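# Insert the peg fully into the block's hole

## Task

Seat the peg completely in the hole of the block that sits at the bottom of the open box.

## Robot and tools

Robot: two six-joint arms, left_arm and right_arm, each with a two-finger parallel gripper. Each base sits on a mounting plate fixed to a shared metal frame behind the arms. A 'too close' warning treats a plate and its half of the frame as part of the arm on it.

Frames: the scene frame has its origin at table height, midway between the nominal bases, +z up, +x out over the table, and left_arm on the +y side. Left and right are not image sides. Hand poses, velocities and wrist-camera poses are reported in each arm's own base frame. Fixed cameras and the table use the scene frame. Calibrated bases in the scene frame: left_arm at (+0.014, +0.181, +0.187) m, quat_wxyz (+0.999, -0.036, +0.003, -0.023); right_arm at (-0.043, -0.183, +0.187) m, quat_wxyz (+0.999, +0.036, +0.002, -0.015). Both are slightly tilted. Reported hand positions and orientations can be off by a few cm, more at long reach. The gripper's fingers point along its +z and close along its y. end_effector_position is the point between the pads, about 1 cm behind the tips.

Row layout, used by every motion tool: one flat list of 14 numbers covering both arms, even if only one arm moves. First come left_arm's waist, shoulder, elbow, wrist pitch, wrist yaw and wrist roll, then its opening. Then the same seven for right_arm. Joint numbers are absolute target angles in radians, not offsets. Stated ranges per arm: waist -2.618 to 3.054, shoulder 0.000 to 3.142, elbow 0.000 to 3.142, wrist pitch -1.571 to 1.571, wrist yaw -1.571 to 1.571, wrist roll -2.094 to 2.094. The true ends can differ by up to 0.059 rad. A target more than 0.059 rad beyond an end, and further out than the current angle, is refused. Targets past the real end are clipped, and the result may say 'joint sent to its limit'. Opening is an absolute command from -1 (closed) to +1 (fully open).

Tools:
- execute_actions(actions, cameras): actions is a list of actions. Each action is a table of up to 15 rows, one row per 1/30 s step. A short table repeats its last row until the action's 15 steps are done. An empty list just reports state and images. cameras picks images: omitted, null or ["all"] gives all, [] gives none. Names are cam_head_left, cam_head_right, cam_left_wrist and cam_right_wrist, each 672x504.
- move(target, speed, blend, opening_speed, blocking, cameras): target is one 14-number row or a list of up to 15 rows, all absolute. Joints travel in step, so the grippers trace curves. The move does not avoid obstacles or the other arm. speed is in rad/s for the joint with farthest to go (0.01 to 12.57, default 0.5), one value or one per target. blend is in rad and rounds corners at intermediate targets. opening_speed is the rate of change of the opening command per second on the -1..+1 scale, at least 0.2. With blocking=false the call returns after about 0.5 s while motion continues, and a new move replaces it. The result adds a 'move:' line such as done, off_target (at rest more than 0.035 rad from target), moving, held or fault, and may add limits=held.
- wait(seconds): 0 to 10 s. Each arm keeps its last command, and a running move carries on.
- stop(): brakes a running move. A fast move needs more room to stop.
- zoom_image(camera, region): region is [x0, y0, x1, y1] in pixels of that camera's latest image, with the origin at top-left. It can be at most 504x504.
- read_manual(section): licence text only.
- finished_scene(scene): ends the current scene, given by its number. This cannot be undone. The goal must hold without the robot.

Control details: each step, the target for the waist, shoulder and elbow is kept within 0.339 rad of the measured angle, and the wrist joints within 2.2 rad. If targets would put a gripper over 200 mm from where it is, that arm's targets are scaled back. 'Joint targets' shows what the joints are being driven toward now. To hold a joint still, resend that value. Friction and gravity can leave joints short of or past their targets, and tiny turns may not happen. To leave a gripper unchanged, resend its current command, because 0 is a real command (half open).

Gripping: grip_measured uses the opening scale. The pads meet near -0.94, and each mm of object width adds about 0.0208. Readings may run up to 0.02 high. For a firm hold on a rigid, flat object, command at least 0.24 below the reading for its width. Keep sending that number to hold it. To release, send a value well above the reading for the width. A reading below -0.94 after closing does not prove a thin object is held. The last number in each arm's Joint positions block is the finger gap in metres (0.093 fully open). Closing far below the width in one step produces a brief force spike. The pads squeeze at roughly 50 to 65 N each.

Result lines: Joint positions, Joint velocities ('within noise' means the arm is at rest), Joint targets, Tool commands, end-effector pose, grip_measured and joint torques. Torques include the arm's own weight, carry an offset, and wrap at ±28 N m on joints 1 to 3. Calls that ran actions also list per-step joint readings. 'joint command not followed' means a clearance check altered or withheld targets. Watch for MOTOR HOT: holding loads, stretching out or pushing against something heats motors. A fault folds that arm and it stays idle.

Avoid: dropping things or letting anything leave the table; releasing a part while it still moves; fast impacts and hard pushes, since faster moves and targets set deeper past contact press harder; any contact between the arms, including one gripper closing on the other's fingers; arm stops. An outside push may occasionally nudge loose objects.

Each tool is called after "Call:" as name(argument=value, ...) on one line, values as JSON.

## Session

Call:
execute_actions(actions=[])

Scene clock: 0.00 s.
left_arm: end_effector_position=(+0.3904, +0.0034, +0.0750) grip_measured=+1.000 end_effector_quat_wxyz=(+0.533, -0.034, +0.845, +0.014) | right_arm: end_effector_position=(+0.3826, -0.0317, +0.0874) grip_measured=+1.000 end_effector_quat_wxyz=(+0.563, +0.077, +0.822, -0.048)
Joint positions: left_arm=[-0.028 1.554 0.413 0.692 -0.086 -0.054 0.093] | right_arm=[-0.016 1.525 0.358 0.792 0.152 0.068 0.093]
Joint velocities: within noise
Joint torques (N m): no reading
Heat: left arm: 32 °C; right arm: 30 °C.
Joint targets: left_arm=[-0.028 1.547 0.422 0.695 -0.086 -0.054] | right_arm=[-0.016 1.516 0.368 0.802 0.152 0.068]
Tool commands: left_gripper/opening=+1.0 right_gripper/opening=+1.0

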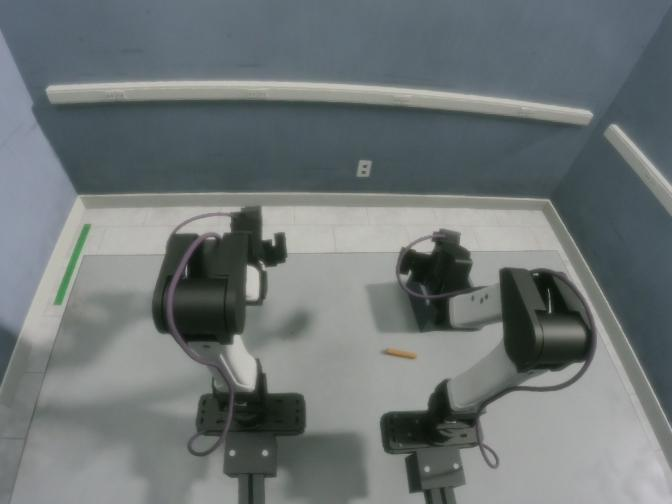

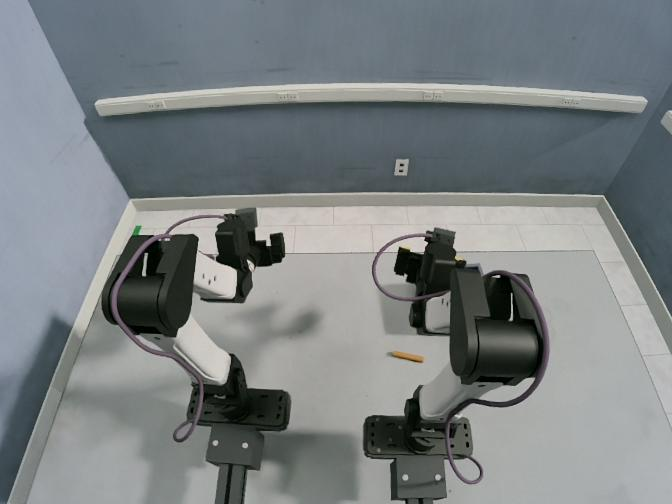

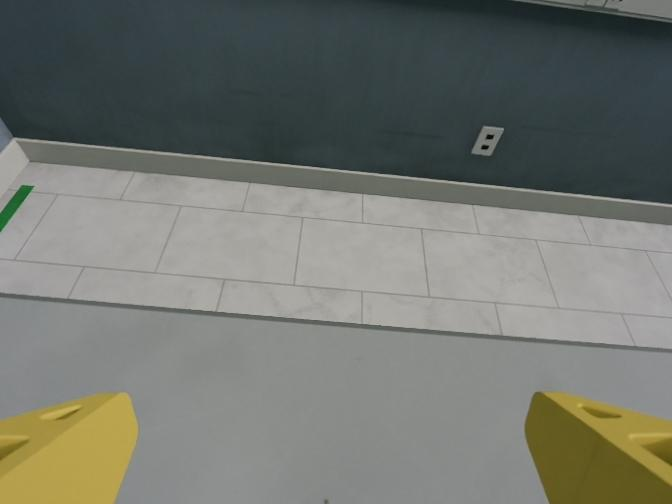

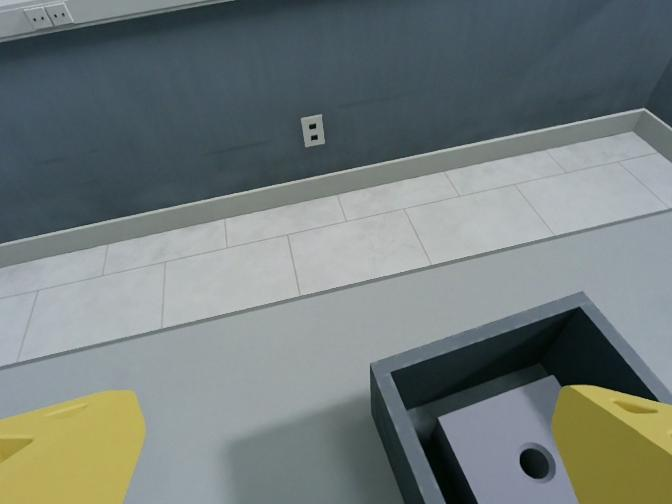

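Call:
zoom_image(camera="cam_head_right", region=[370, 220, 520, 370])

Call:
zoom_image(camera="cam_head_left", region=[350, 230, 500, 380])

Call:
zoom_image(camera="cam_right_wrist", region=[340, 270, 672, 504])

Scaled by 3.360.

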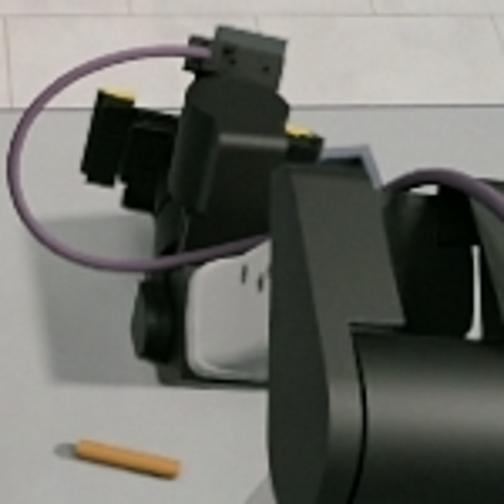

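Scaled by 3.360.

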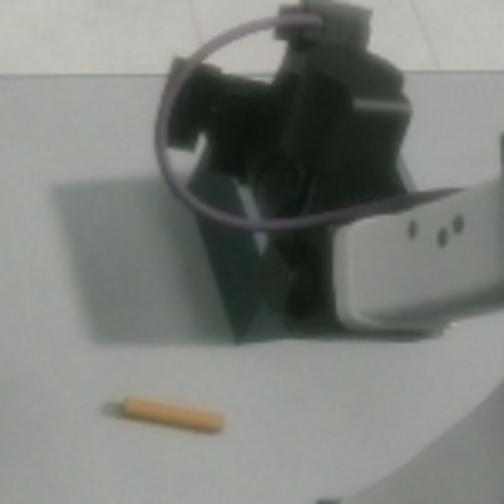

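Scaled by 1.518.

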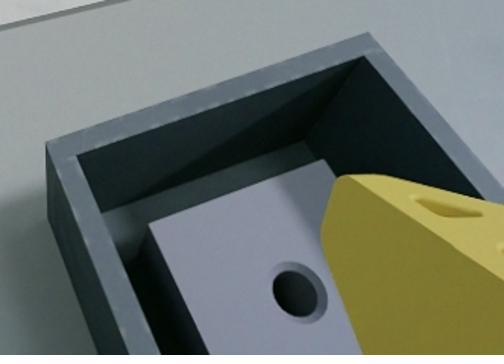

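Call:
move(target=[[-1.195,2.05,1.293,-0.675,0,0,1,-0.9,1.525,0.358,0.792,0.152,0.068,1]], speed=0.8)

Scene clock: 107.77 s.
left_arm: end_effector_position=(+0.1410, -0.3611, -0.0173) grip_measured=+1.000 end_effector_quat_wxyz=(+0.056, +0.560, +0.826, -0.037) | right_arm: end_effector_position=(+0.2192, -0.3149, +0.0872) grip_measured=+1.000 end_effector_quat_wxyz=(+0.487, +0.421, +0.710, -0.284)
Joint positions: left_arm=[-1.2 2.032 1.264 -0.669 -0.002 -0.008 0.093] | right_arm=[-0.894 1.525 0.358 0.79 0.157 0.068 0.093]
Joint velocities: within noise
Joint torques (N m): left_arm=[0.49 -6 8.1 0.67 0.01 0.03] | right_arm=[-0.23 -5.01 5.97 1.96 0 0.01]
Heat: left arm: 33 °C; right arm: 34 °C.
Joint targets: left_arm=[-1.195 2.050 1.293 -0.675 0.000 0.000] | right_arm=[-0.900 1.525 0.358 0.792 0.152 0.068]
move: done

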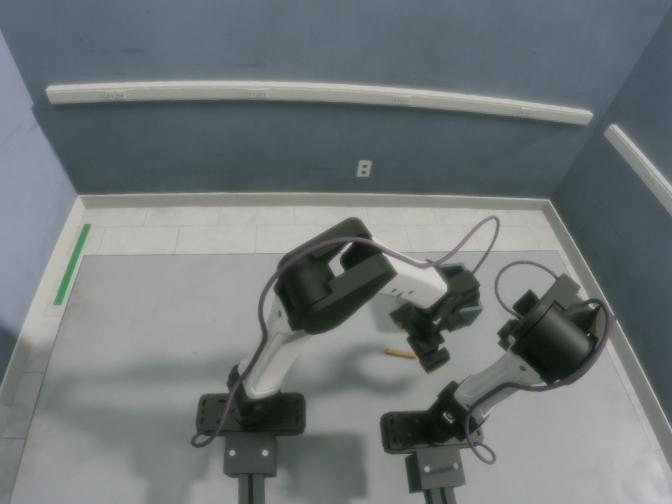

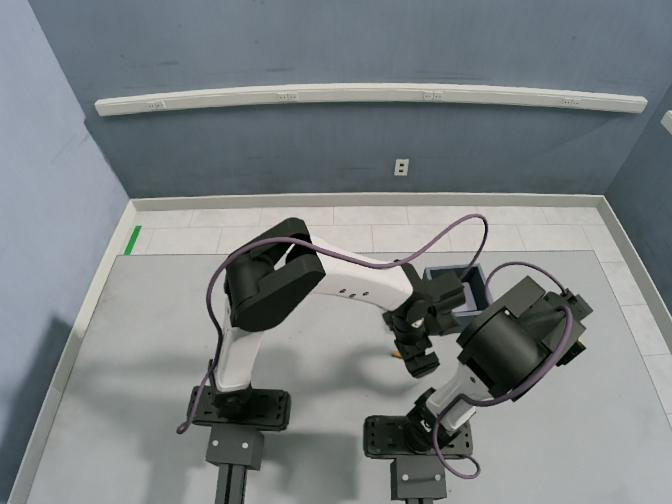

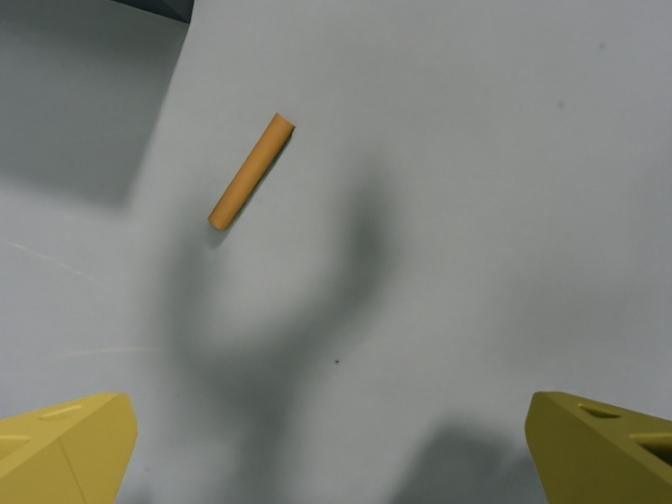

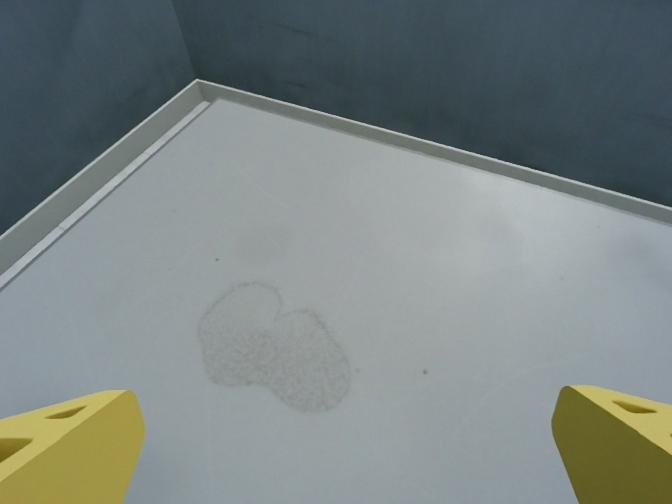

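Call:
move(target=[[-1.058,2.45,1.818,-0.914,-0.039,0.767,1,-0.9,1.525,0.358,0.792,0.152,0.068,1]], speed=0.8)

Scene clock: 147.20 s.
left_arm: end_effector_position=(+0.2276, -0.3967, -0.0547) grip_measured=+1.000 end_effector_quat_wxyz=(+0.013, +0.789, +0.614, +0.013) | right_arm: end_effector_position=(+0.2192, -0.3149, +0.0871) grip_measured=+1.000 end_effector_quat_wxyz=(+0.487, +0.421, +0.711, -0.284)
Joint positions: left_arm=[-1.061 2.429 1.788 -0.908 -0.031 0.758 0.093] | right_arm=[-0.894 1.525 0.358 0.79 0.157 0.068 0.093]
Joint velocities: within noise
Joint torques (N m): left_arm=[0.13 -8.47 8.12 0.38 -0.06 0.03] | right_arm=[-0.28 -4.94 5.98 1.91 0.06 0.04]
Heat: left arm: 35 °C; right arm: 36 °C.
Joint targets: left_arm=[-1.058 2.450 1.818 -0.914 -0.039 0.767] | right_arm=[-0.900 1.525 0.358 0.792 0.152 0.068]
move: done

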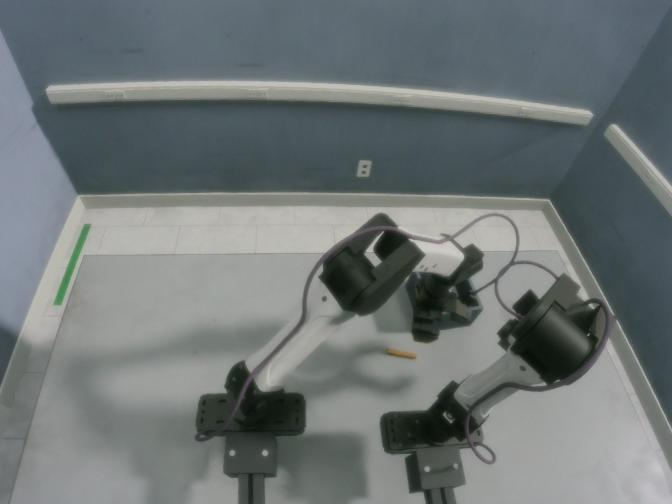

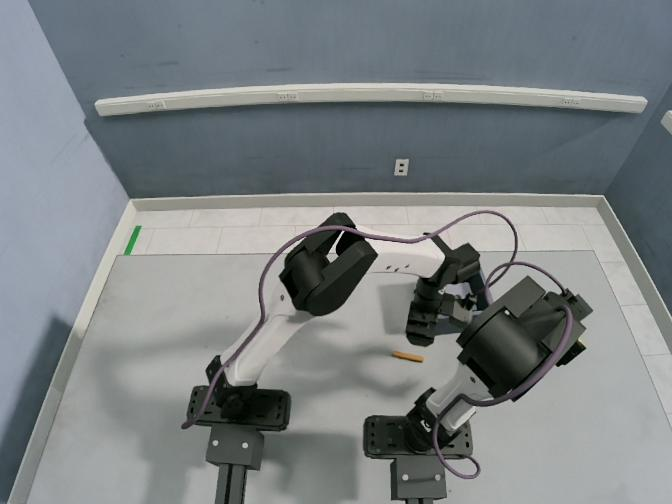

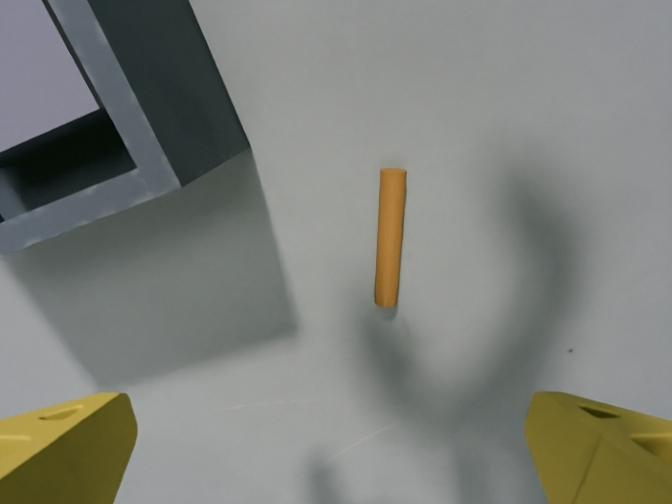

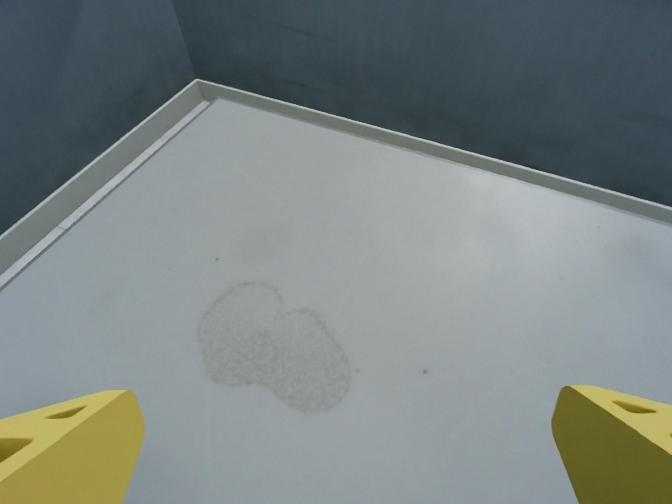

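Call:
move(target=[[-1.082,2.595,1.74,-0.774,-0.045,0.727,0.3,-0.9,1.525,0.358,0.792,0.152,0.068,1]], speed=0.6)

Scene clock: 166.57 s.
left_arm: end_effector_position=(+0.2121, -0.3812, -0.1329) grip_measured=+0.302 end_effector_quat_wxyz=(-0.028, +0.787, +0.616, +0.023) | right_arm: end_effector_position=(+0.2192, -0.3148, +0.0870) grip_measured=+1.000 end_effector_quat_wxyz=(+0.487, +0.421, +0.711, -0.284)
Joint positions: left_arm=[-1.077 2.586 1.739 -0.788 -0.037 0.736 0.06] | right_arm=[-0.894 1.525 0.358 0.789 0.157 0.068 0.093]
Joint velocities: within noise
Joint torques (N m): left_arm=[-0.51 -9.72 5.03 0.4 -0.08 -0.13] | right_arm=[-0.27 -5.07 5.91 1.94 0.02 0.05]
Heat: left arm: 37 °C; right arm: 36 °C.
Joint targets: left_arm=[-1.082 2.595 1.740 -0.774 -0.045 0.727] | right_arm=[-0.900 1.525 0.358 0.792 0.152 0.068]
move: done

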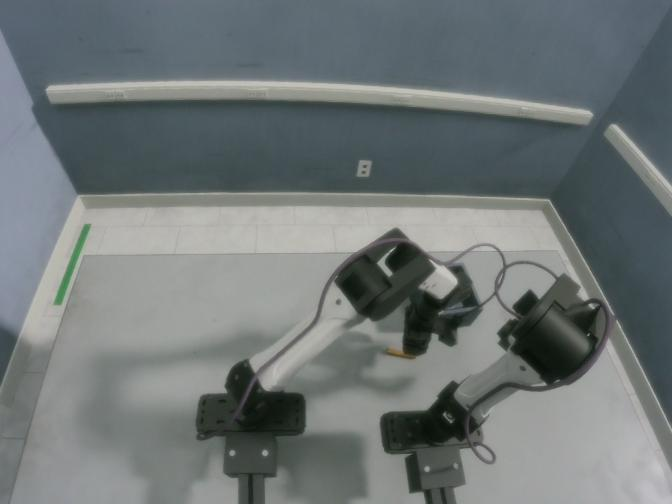

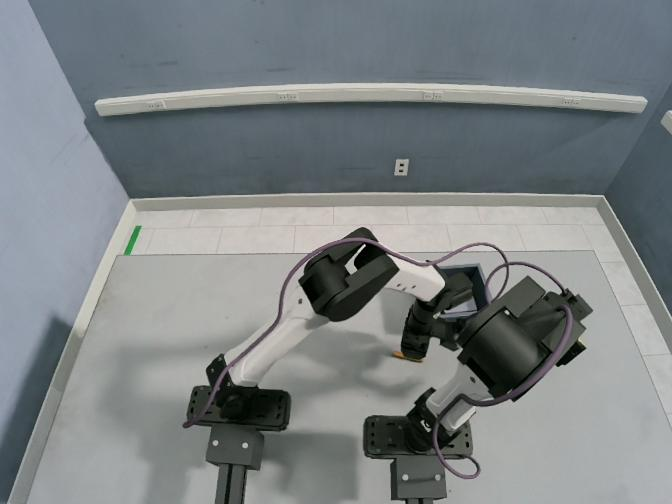

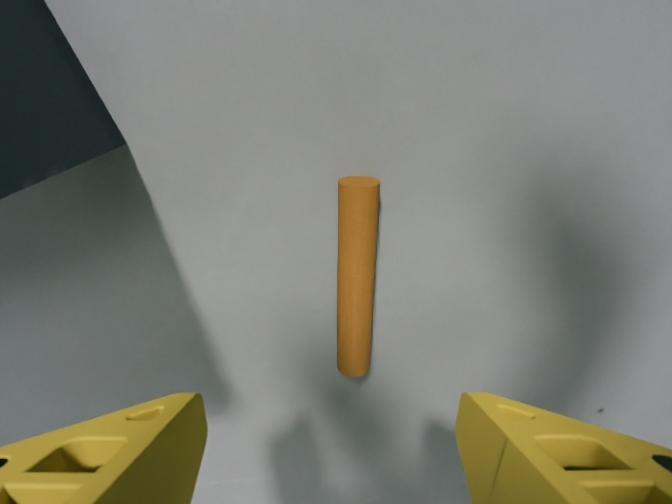

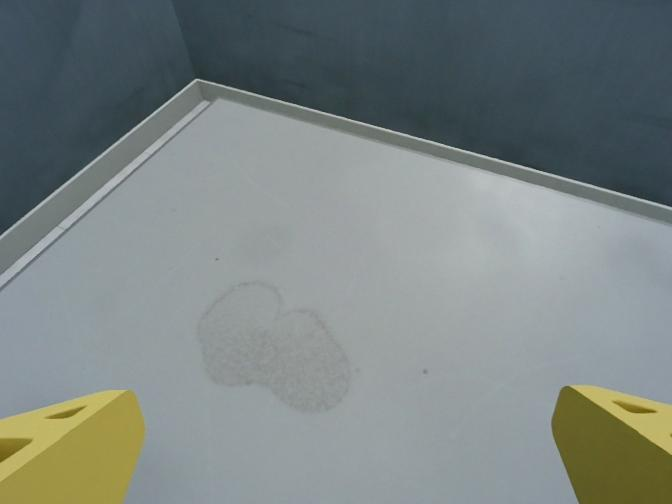

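Call:
move(target=[[-1.087,2.712,1.733,-0.655,-0.045,0.722,0.3,-0.9,1.525,0.358,0.792,0.152,0.068,1]], speed=0.4)

Call:
zoom_image(camera="cam_left_wrist", region=[150, 100, 560, 504])

Scene clock: 175.87 s.
left_arm: end_effector_position=(+0.2116, -0.3802, -0.1806) grip_measured=+0.302 end_effector_quat_wxyz=(-0.024, +0.786, +0.618, +0.023) | right_arm: end_effector_position=(+0.2192, -0.3148, +0.0870) grip_measured=+1.000 end_effector_quat_wxyz=(+0.487, +0.421, +0.711, -0.284)
Joint positions: left_arm=[-1.077 2.697 1.739 -0.669 -0.037 0.73 0.06] | right_arm=[-0.894 1.525 0.358 0.789 0.157 0.068 0.093]
Joint velocities: within noise
Joint torques (N m): left_arm=[-0.94 -9.32 4.12 0.43 -0.08 -0.14] | right_arm=[-0.18 -5.04 5.87 1.97 -0.03 0.05]
Heat: left arm: 38 °C; right arm: 36 °C.
Joint targets: left_arm=[-1.087 2.712 1.733 -0.655 -0.045 0.722] | right_arm=[-0.900 1.525 0.358 0.792 0.152 0.068]
move: done

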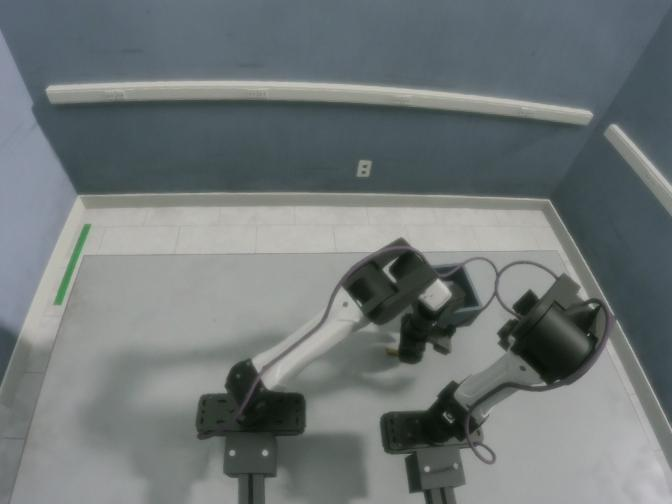

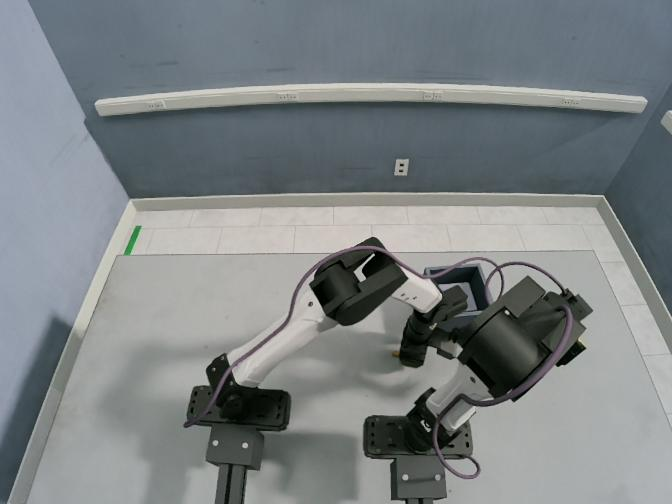

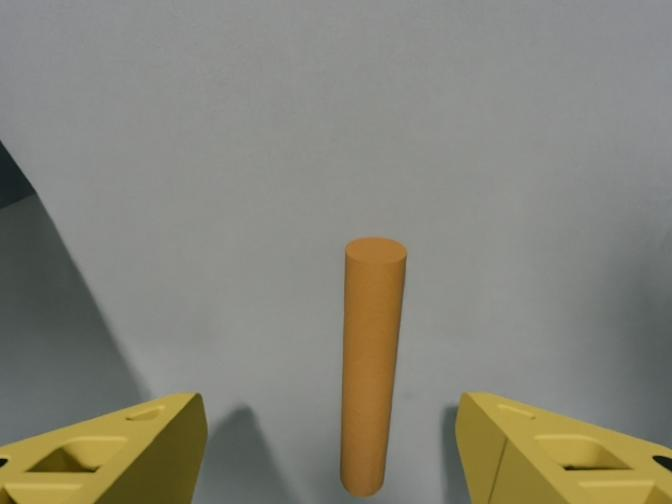

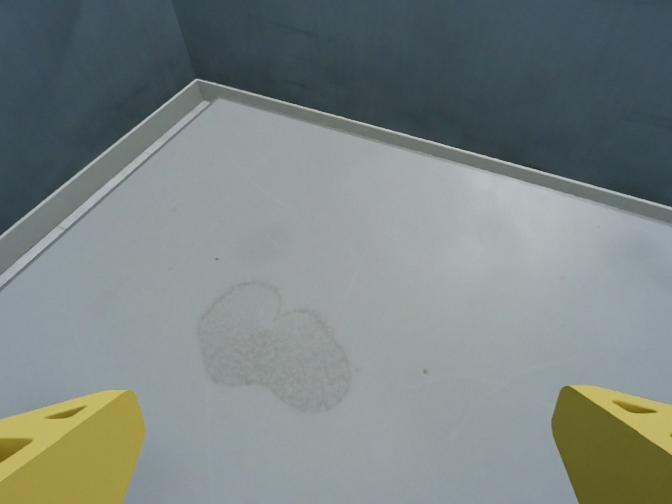

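Scaled by 1.229.

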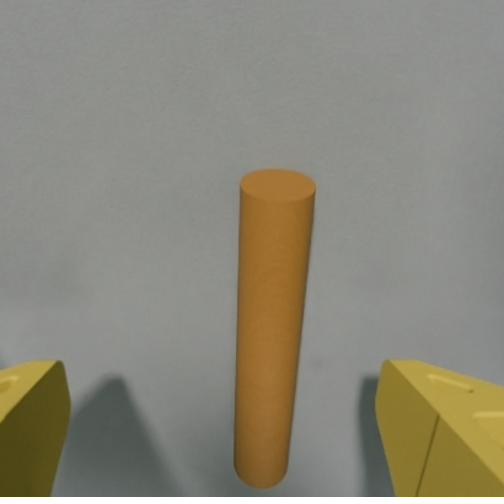

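Call:
move(target=[[-1.106,2.724,1.70,-0.614,-0.045,0.704,0.3,-0.9,1.525,0.358,0.792,0.152,0.068,1]], speed=0.2)

Call:
zoom_image(camera="cam_left_wrist", region=[150, 100, 560, 504])

Scene clock: 196.23 s.
left_arm: end_effector_position=(+0.2015, -0.3821, -0.1867) grip_measured=+0.302 end_effector_quat_wxyz=(-0.019, +0.787, +0.616, +0.023) | right_arm: end_effector_position=(+0.2192, -0.3148, +0.0870) grip_measured=+1.000 end_effector_quat_wxyz=(+0.487, +0.421, +0.711, -0.284)
Joint positions: left_arm=[-1.1 2.697 1.708 -0.628 -0.038 0.713 0.06] | right_arm=[-0.894 1.525 0.358 0.789 0.157 0.068 0.093]
Joint velocities: left_arm=[within noise] | right_arm=[-0.002 -0.012 0.002 0.007 -0.154 -0.007 0]
Joint torques (N m): left_arm=[-0.61 -8.31 3.92 0.46 -0.08 -0.14] | right_arm=[-0.12 -4.97 5.86 1.95 0.03 0.02]
Heat: left arm: 39 °C; right arm: 37 °C.
Joint targets: left_arm=[-1.106 2.724 1.700 -0.614 -0.045 0.704] | right_arm=[-0.900 1.525 0.358 0.792 0.152 0.068]
move: done

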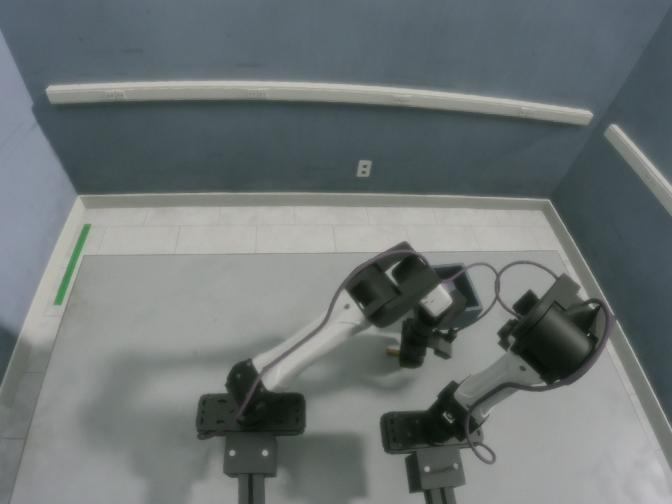

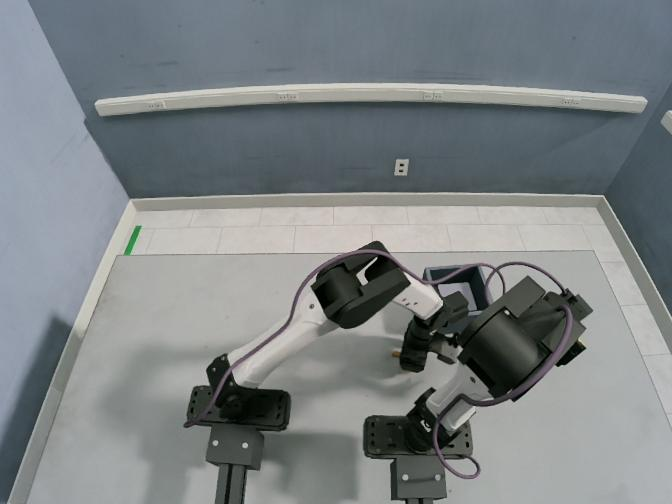

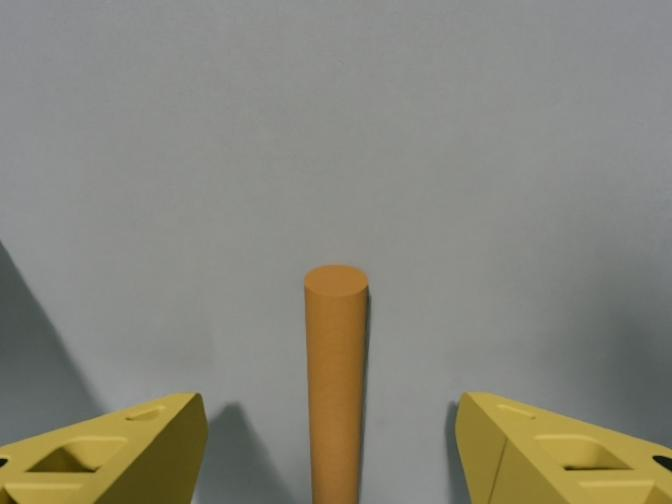

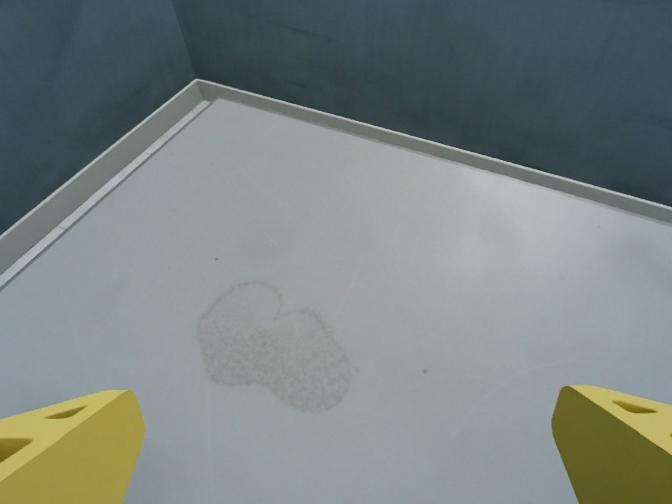

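Scaled by 1.229.

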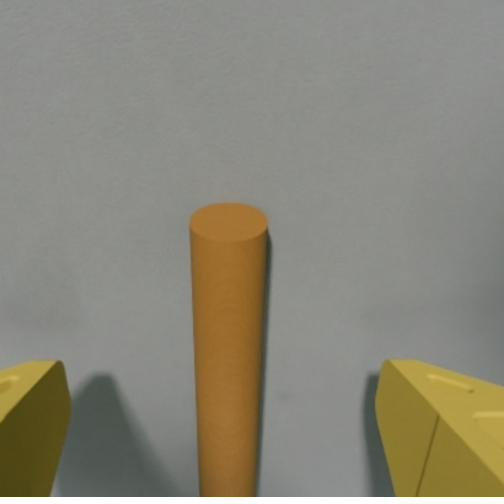

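Call:
move(target=[[-1.106,2.732,1.67,-0.580,-0.045,0.704,0.3,-0.9,1.525,0.358,0.792,0.152,0.068,1]], speed=0.2, cameras=["cam_left_wrist"])

Call:
zoom_image(camera="cam_left_wrist", region=[150, 100, 560, 504])

Scene clock: 202.47 s.
left_arm: end_effector_position=(+0.1976, -0.3743, -0.1978) grip_measured=+0.302 end_effector_quat_wxyz=(-0.024, +0.787, +0.616, +0.024) | right_arm: end_effector_position=(+0.2192, -0.3148, +0.0870) grip_measured=+1.000 end_effector_quat_wxyz=(+0.487, +0.421, +0.711, -0.284)
Joint positions: left_arm=[-1.1 2.711 1.677 -0.594 -0.038 0.712 0.06] | right_arm=[-0.894 1.525 0.358 0.789 0.157 0.068 0.093]
Joint velocities: within noise
Joint torques (N m): left_arm=[-0.55 -8.66 3.73 0.42 -0.08 -0.13] | right_arm=[-0.18 -5.08 6.06 1.93 0.03 0.01]
Heat: left arm: 39 °C; right arm: 37 °C.
Joint targets: left_arm=[-1.106 2.732 1.670 -0.580 -0.045 0.704] | right_arm=[-0.900 1.525 0.358 0.792 0.152 0.068]
move: done
Images, in order (width x height): cam_left_wrist 672x504.

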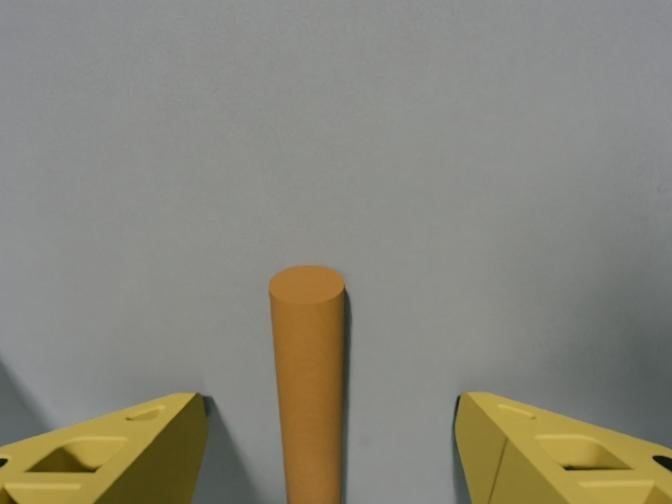

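Scaled by 1.229.

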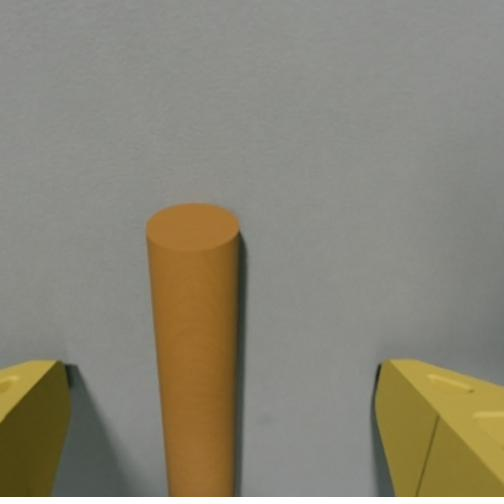

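Call:
move(target=[[-1.083,2.732,1.67,-0.580,-0.045,0.70,0.3,-0.9,1.525,0.358,0.792,0.152,0.068,1],[-1.083,2.732,1.67,-0.580,-0.045,0.70,-0.9,-0.9,1.525,0.358,0.792,0.152,0.068,1]], speed=0.2, opening_speed=0.7, cameras=["cam_left_wrist"])

Scene clock: 210.23 s.
left_arm: end_effector_position=(+0.2020, -0.3722, -0.1979) grip_measured=-0.808 end_effector_quat_wxyz=(-0.023, +0.782, +0.622, +0.024) | right_arm: end_effector_position=(+0.2192, -0.3148, +0.0870) grip_measured=+1.000 end_effector_quat_wxyz=(+0.487, +0.421, +0.711, -0.284)
Joint positions: left_arm=[-1.089 2.711 1.677 -0.593 -0.038 0.708 0.006] | right_arm=[-0.894 1.525 0.358 0.789 0.157 0.068 0.093]
Joint velocities: within noise
Joint torques (N m): left_arm=[0.35 -8.68 3.75 0.42 -0.08 -0.13] | right_arm=[-0.18 -5.12 6.08 1.9 0.01 0.05]
Heat: left arm: 40 °C; right arm: 37 °C.
Joint targets: left_arm=[-1.083 2.732 1.670 -0.580 -0.045 0.700] | right_arm=[-0.900 1.525 0.358 0.792 0.152 0.068]
move: done
Images, in order (width x height): cam_left_wrist 672x504.

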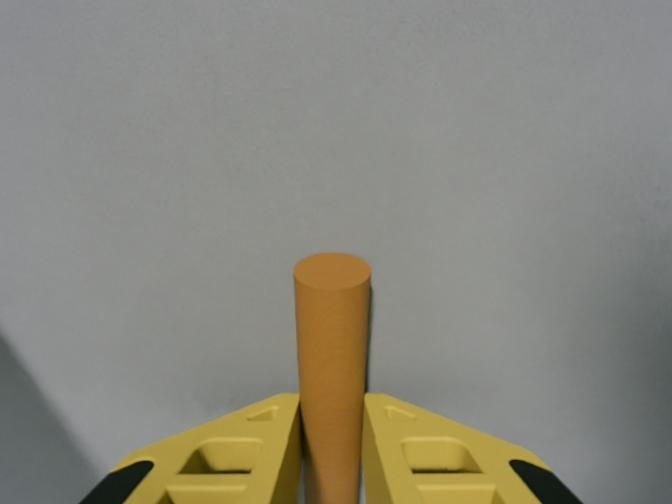

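Call:
move(target=[[-1.083,2.4,1.75,-0.98,-0.045,0.70,-0.9,-0.9,1.525,0.358,0.792,0.152,0.068,1],[-0.4325,2.45,2.25,-1.40,-0.067,-0.80,-0.9,-0.9,1.525,0.358,0.792,0.152,0.068,1]], speed=0.6, blend=0.1)

Call:
move(target=[-0.4325,2.45,2.25,-1.40,-0.067,-0.80,-0.9,0.349,1.617,0.278,1.019,0,-0.069,1], speed=0.7)

Scene clock: 252.37 s.
left_arm: end_effector_position=(+0.4258, -0.1845, +0.0441) grip_measured=-0.824 end_effector_quat_wxyz=(-0.002, -0.178, +0.983, +0.038) | right_arm: end_effector_position=(+0.2192, -0.3148, +0.0869) grip_measured=+1.000 end_effector_quat_wxyz=(+0.487, +0.421, +0.711, -0.284)
Joint positions: left_arm=[-0.431 2.448 2.222 -1.391 -0.06 -0.791 0.006] | right_arm=[-0.894 1.525 0.358 0.789 0.157 0.068 0.093]
Joint velocities: within noise
Joint torques (N m): left_arm=[-0.66 -10.33 8.13 0.13 -0.16 -0.14] | right_arm=[-0.24 -5.11 5.93 1.95 0.04 0.05]
Heat: left arm: 44 °C; right arm: 38 °C.
Joint targets: left_arm=[-0.433 2.450 2.250 -1.400 -0.067 -0.800] | right_arm=[-0.900 1.525 0.358 0.792 0.152 0.068]
move: done

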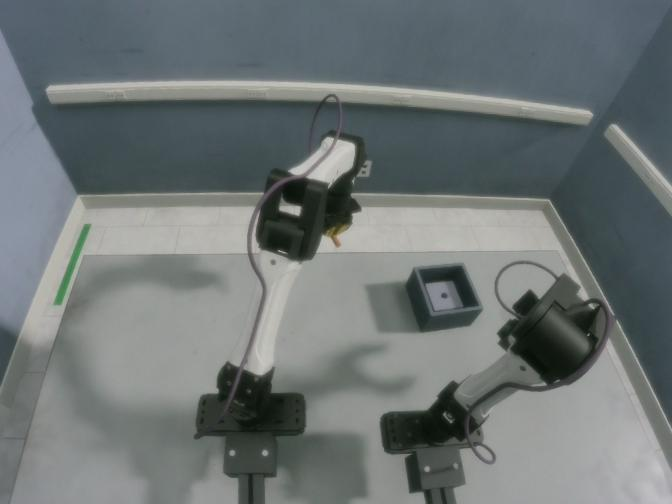

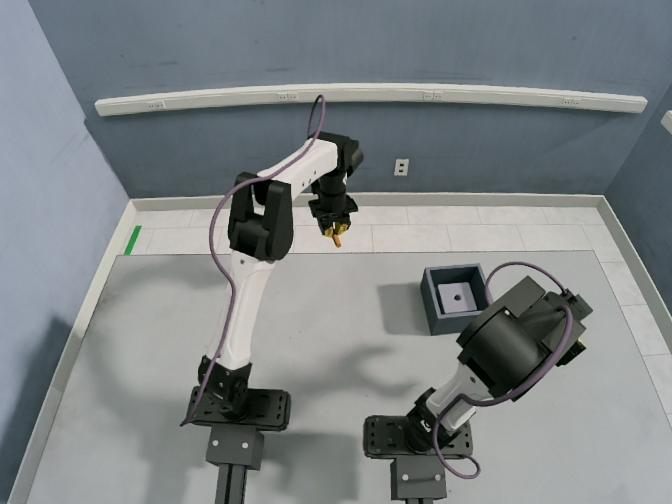

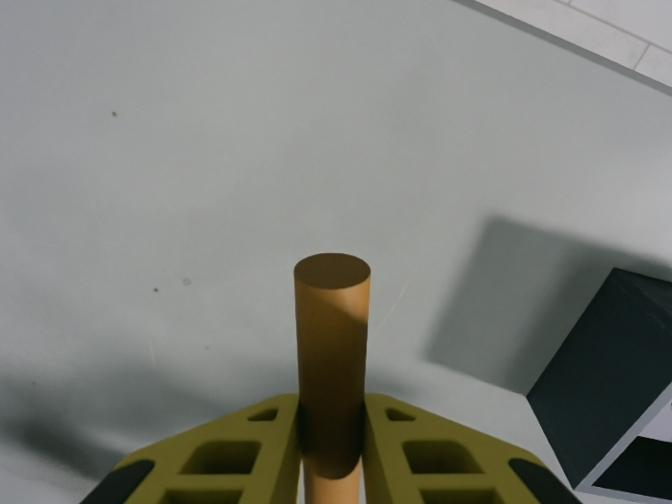

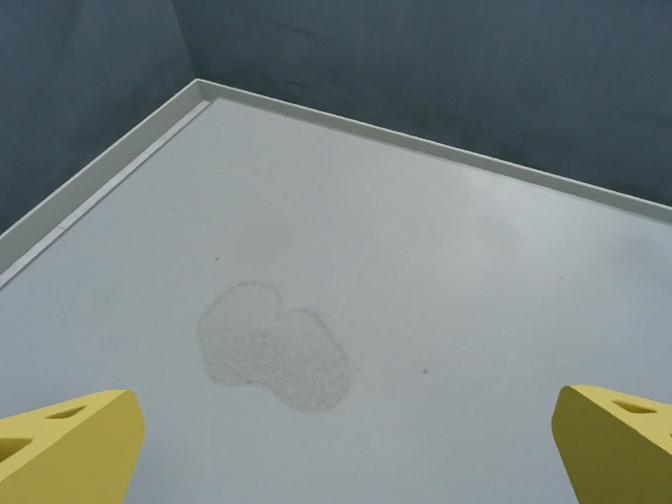

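Scene clock: 254.77 s.
left_arm: end_effector_position=(+0.4256, -0.1845, +0.0441) grip_measured=-0.824 end_effector_quat_wxyz=(-0.002, -0.178, +0.983, +0.038) | right_arm: end_effector_position=(+0.3572, +0.1271, +0.0788) grip_measured=+1.000 end_effector_quat_wxyz=(+0.579, -0.160, +0.795, +0.080)
Joint positions: left_arm=[-0.431 2.448 2.222 -1.392 -0.06 -0.791 0.006] | right_arm=[0.346 1.606 0.29 0.995 0.009 -0.059 0.093]
Joint velocities: within noise
Joint torques (N m): left_arm=[-0.75 -10.4 8.17 0.12 -0.16 -0.14] | right_arm=[0.81 -3.89 4.48 2.22 -0.09 -0.07]
Heat: left arm: 44 °C; right arm: 38 °C.
Joint targets: left_arm=[-0.433 2.450 2.250 -1.400 -0.067 -0.800] | right_arm=[0.349 1.617 0.278 1.019 0.000 -0.069]
move: done

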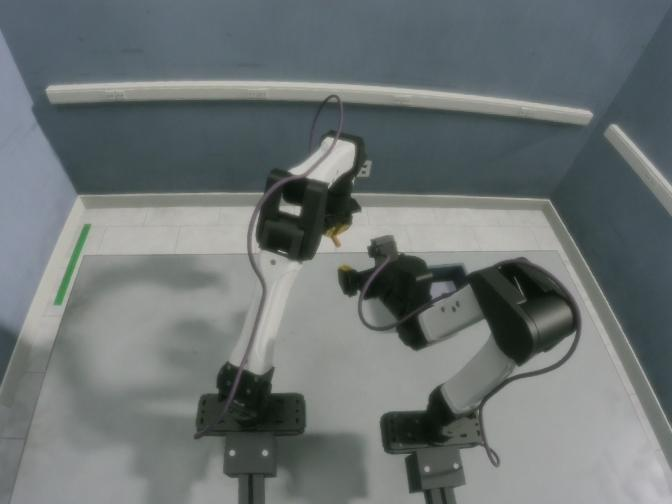

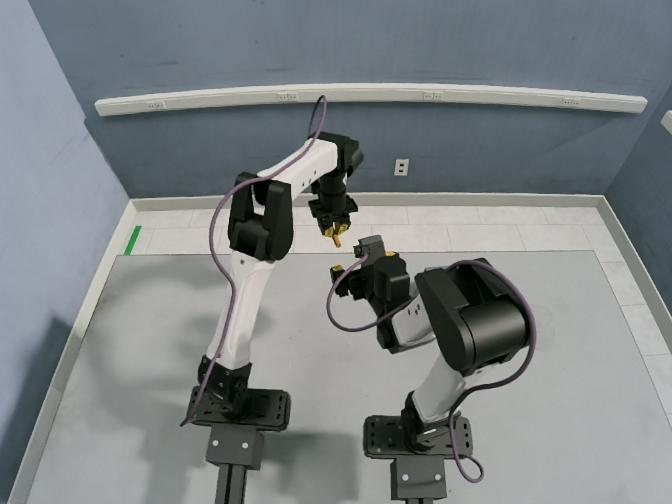

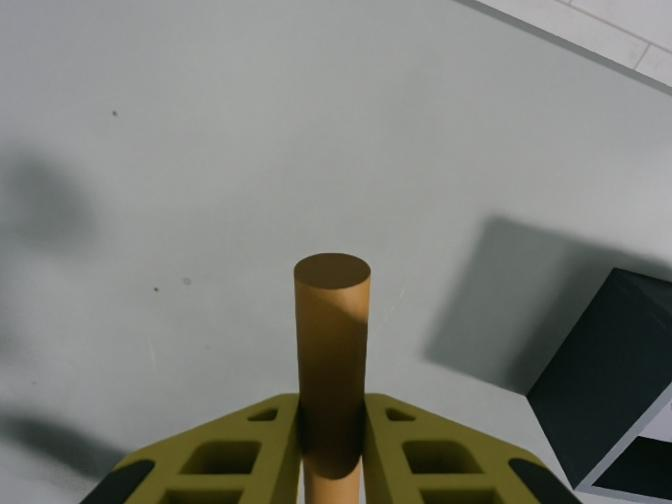

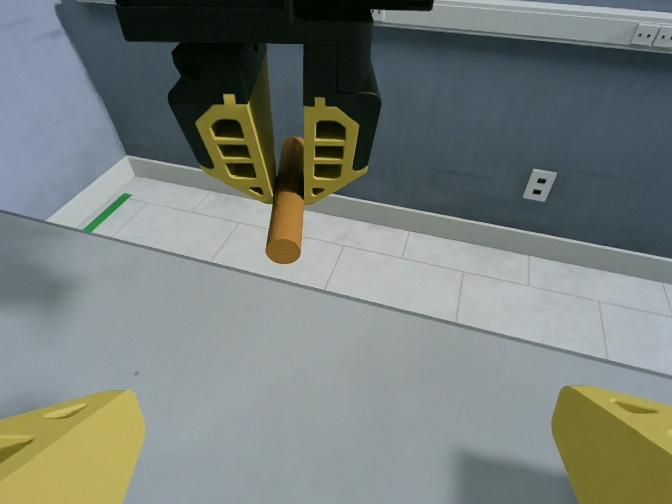

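Call:
move(target=[-0.4325,2.45,2.25,-1.55,0.063,-0.80,-0.9,0.349,1.617,0.278,1.019,0,-0.069,1], speed=0.3)

Call:
zoom_image(camera="cam_right_wrist", region=[120, 0, 560, 420])

Scene clock: 270.07 s.
left_arm: end_effector_position=(+0.3853, -0.1872, +0.0484) grip_measured=-0.824 end_effector_quat_wxyz=(-0.095, -0.181, +0.978, +0.033) | right_arm: end_effector_position=(+0.3572, +0.1271, +0.0791) grip_measured=+1.000 end_effector_quat_wxyz=(+0.580, -0.161, +0.795, +0.080)
Joint positions: left_arm=[-0.431 2.448 2.222 -1.54 0.055 -0.791 0.006] | right_arm=[0.346 1.606 0.29 0.996 0.009 -0.059 0.093]
Joint velocities: within noise
Joint torques (N m): left_arm=[-0.64 -10.1 7.8 -0.24 0.08 -0.13] | right_arm=[0.69 -3.86 4.31 2.23 -0.1 -0.08]
Heat: left arm: 46 °C; right arm: 39 °C.
Joint targets: left_arm=[-0.433 2.450 2.250 -1.550 0.063 -0.800] | right_arm=[0.349 1.617 0.278 1.019 0.000 -0.069]
move: done

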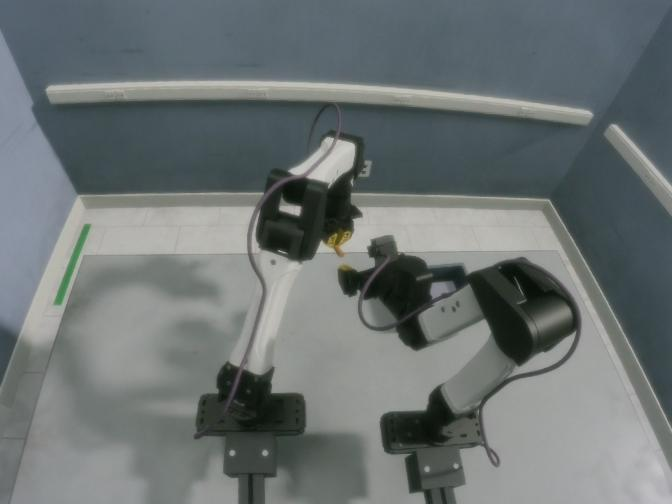

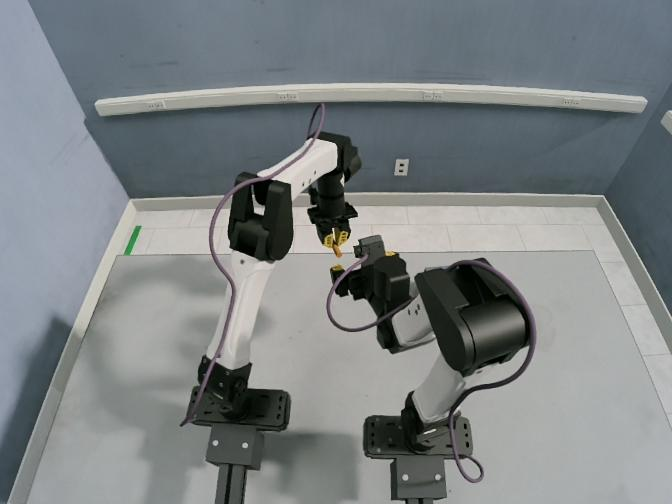

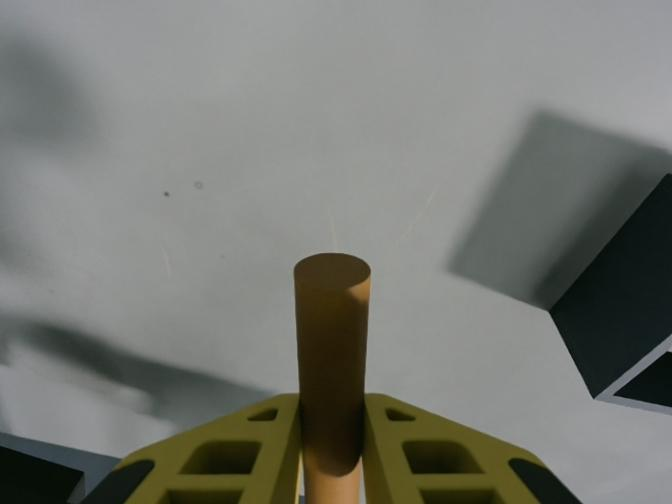

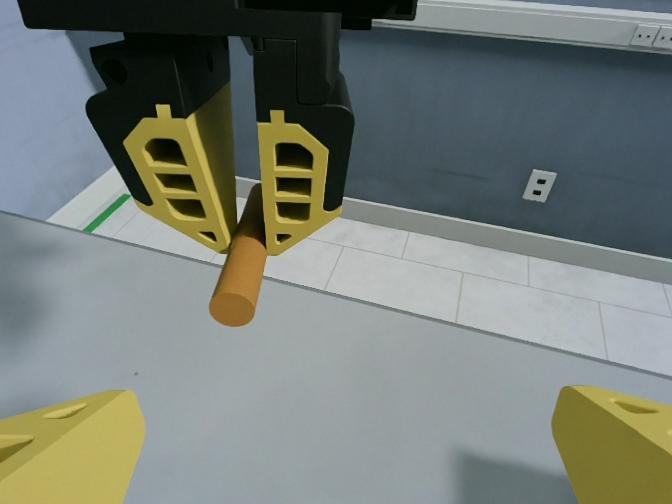

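Scaled by 1.145.

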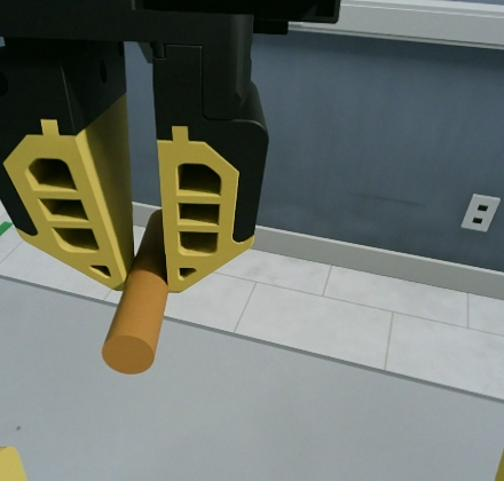

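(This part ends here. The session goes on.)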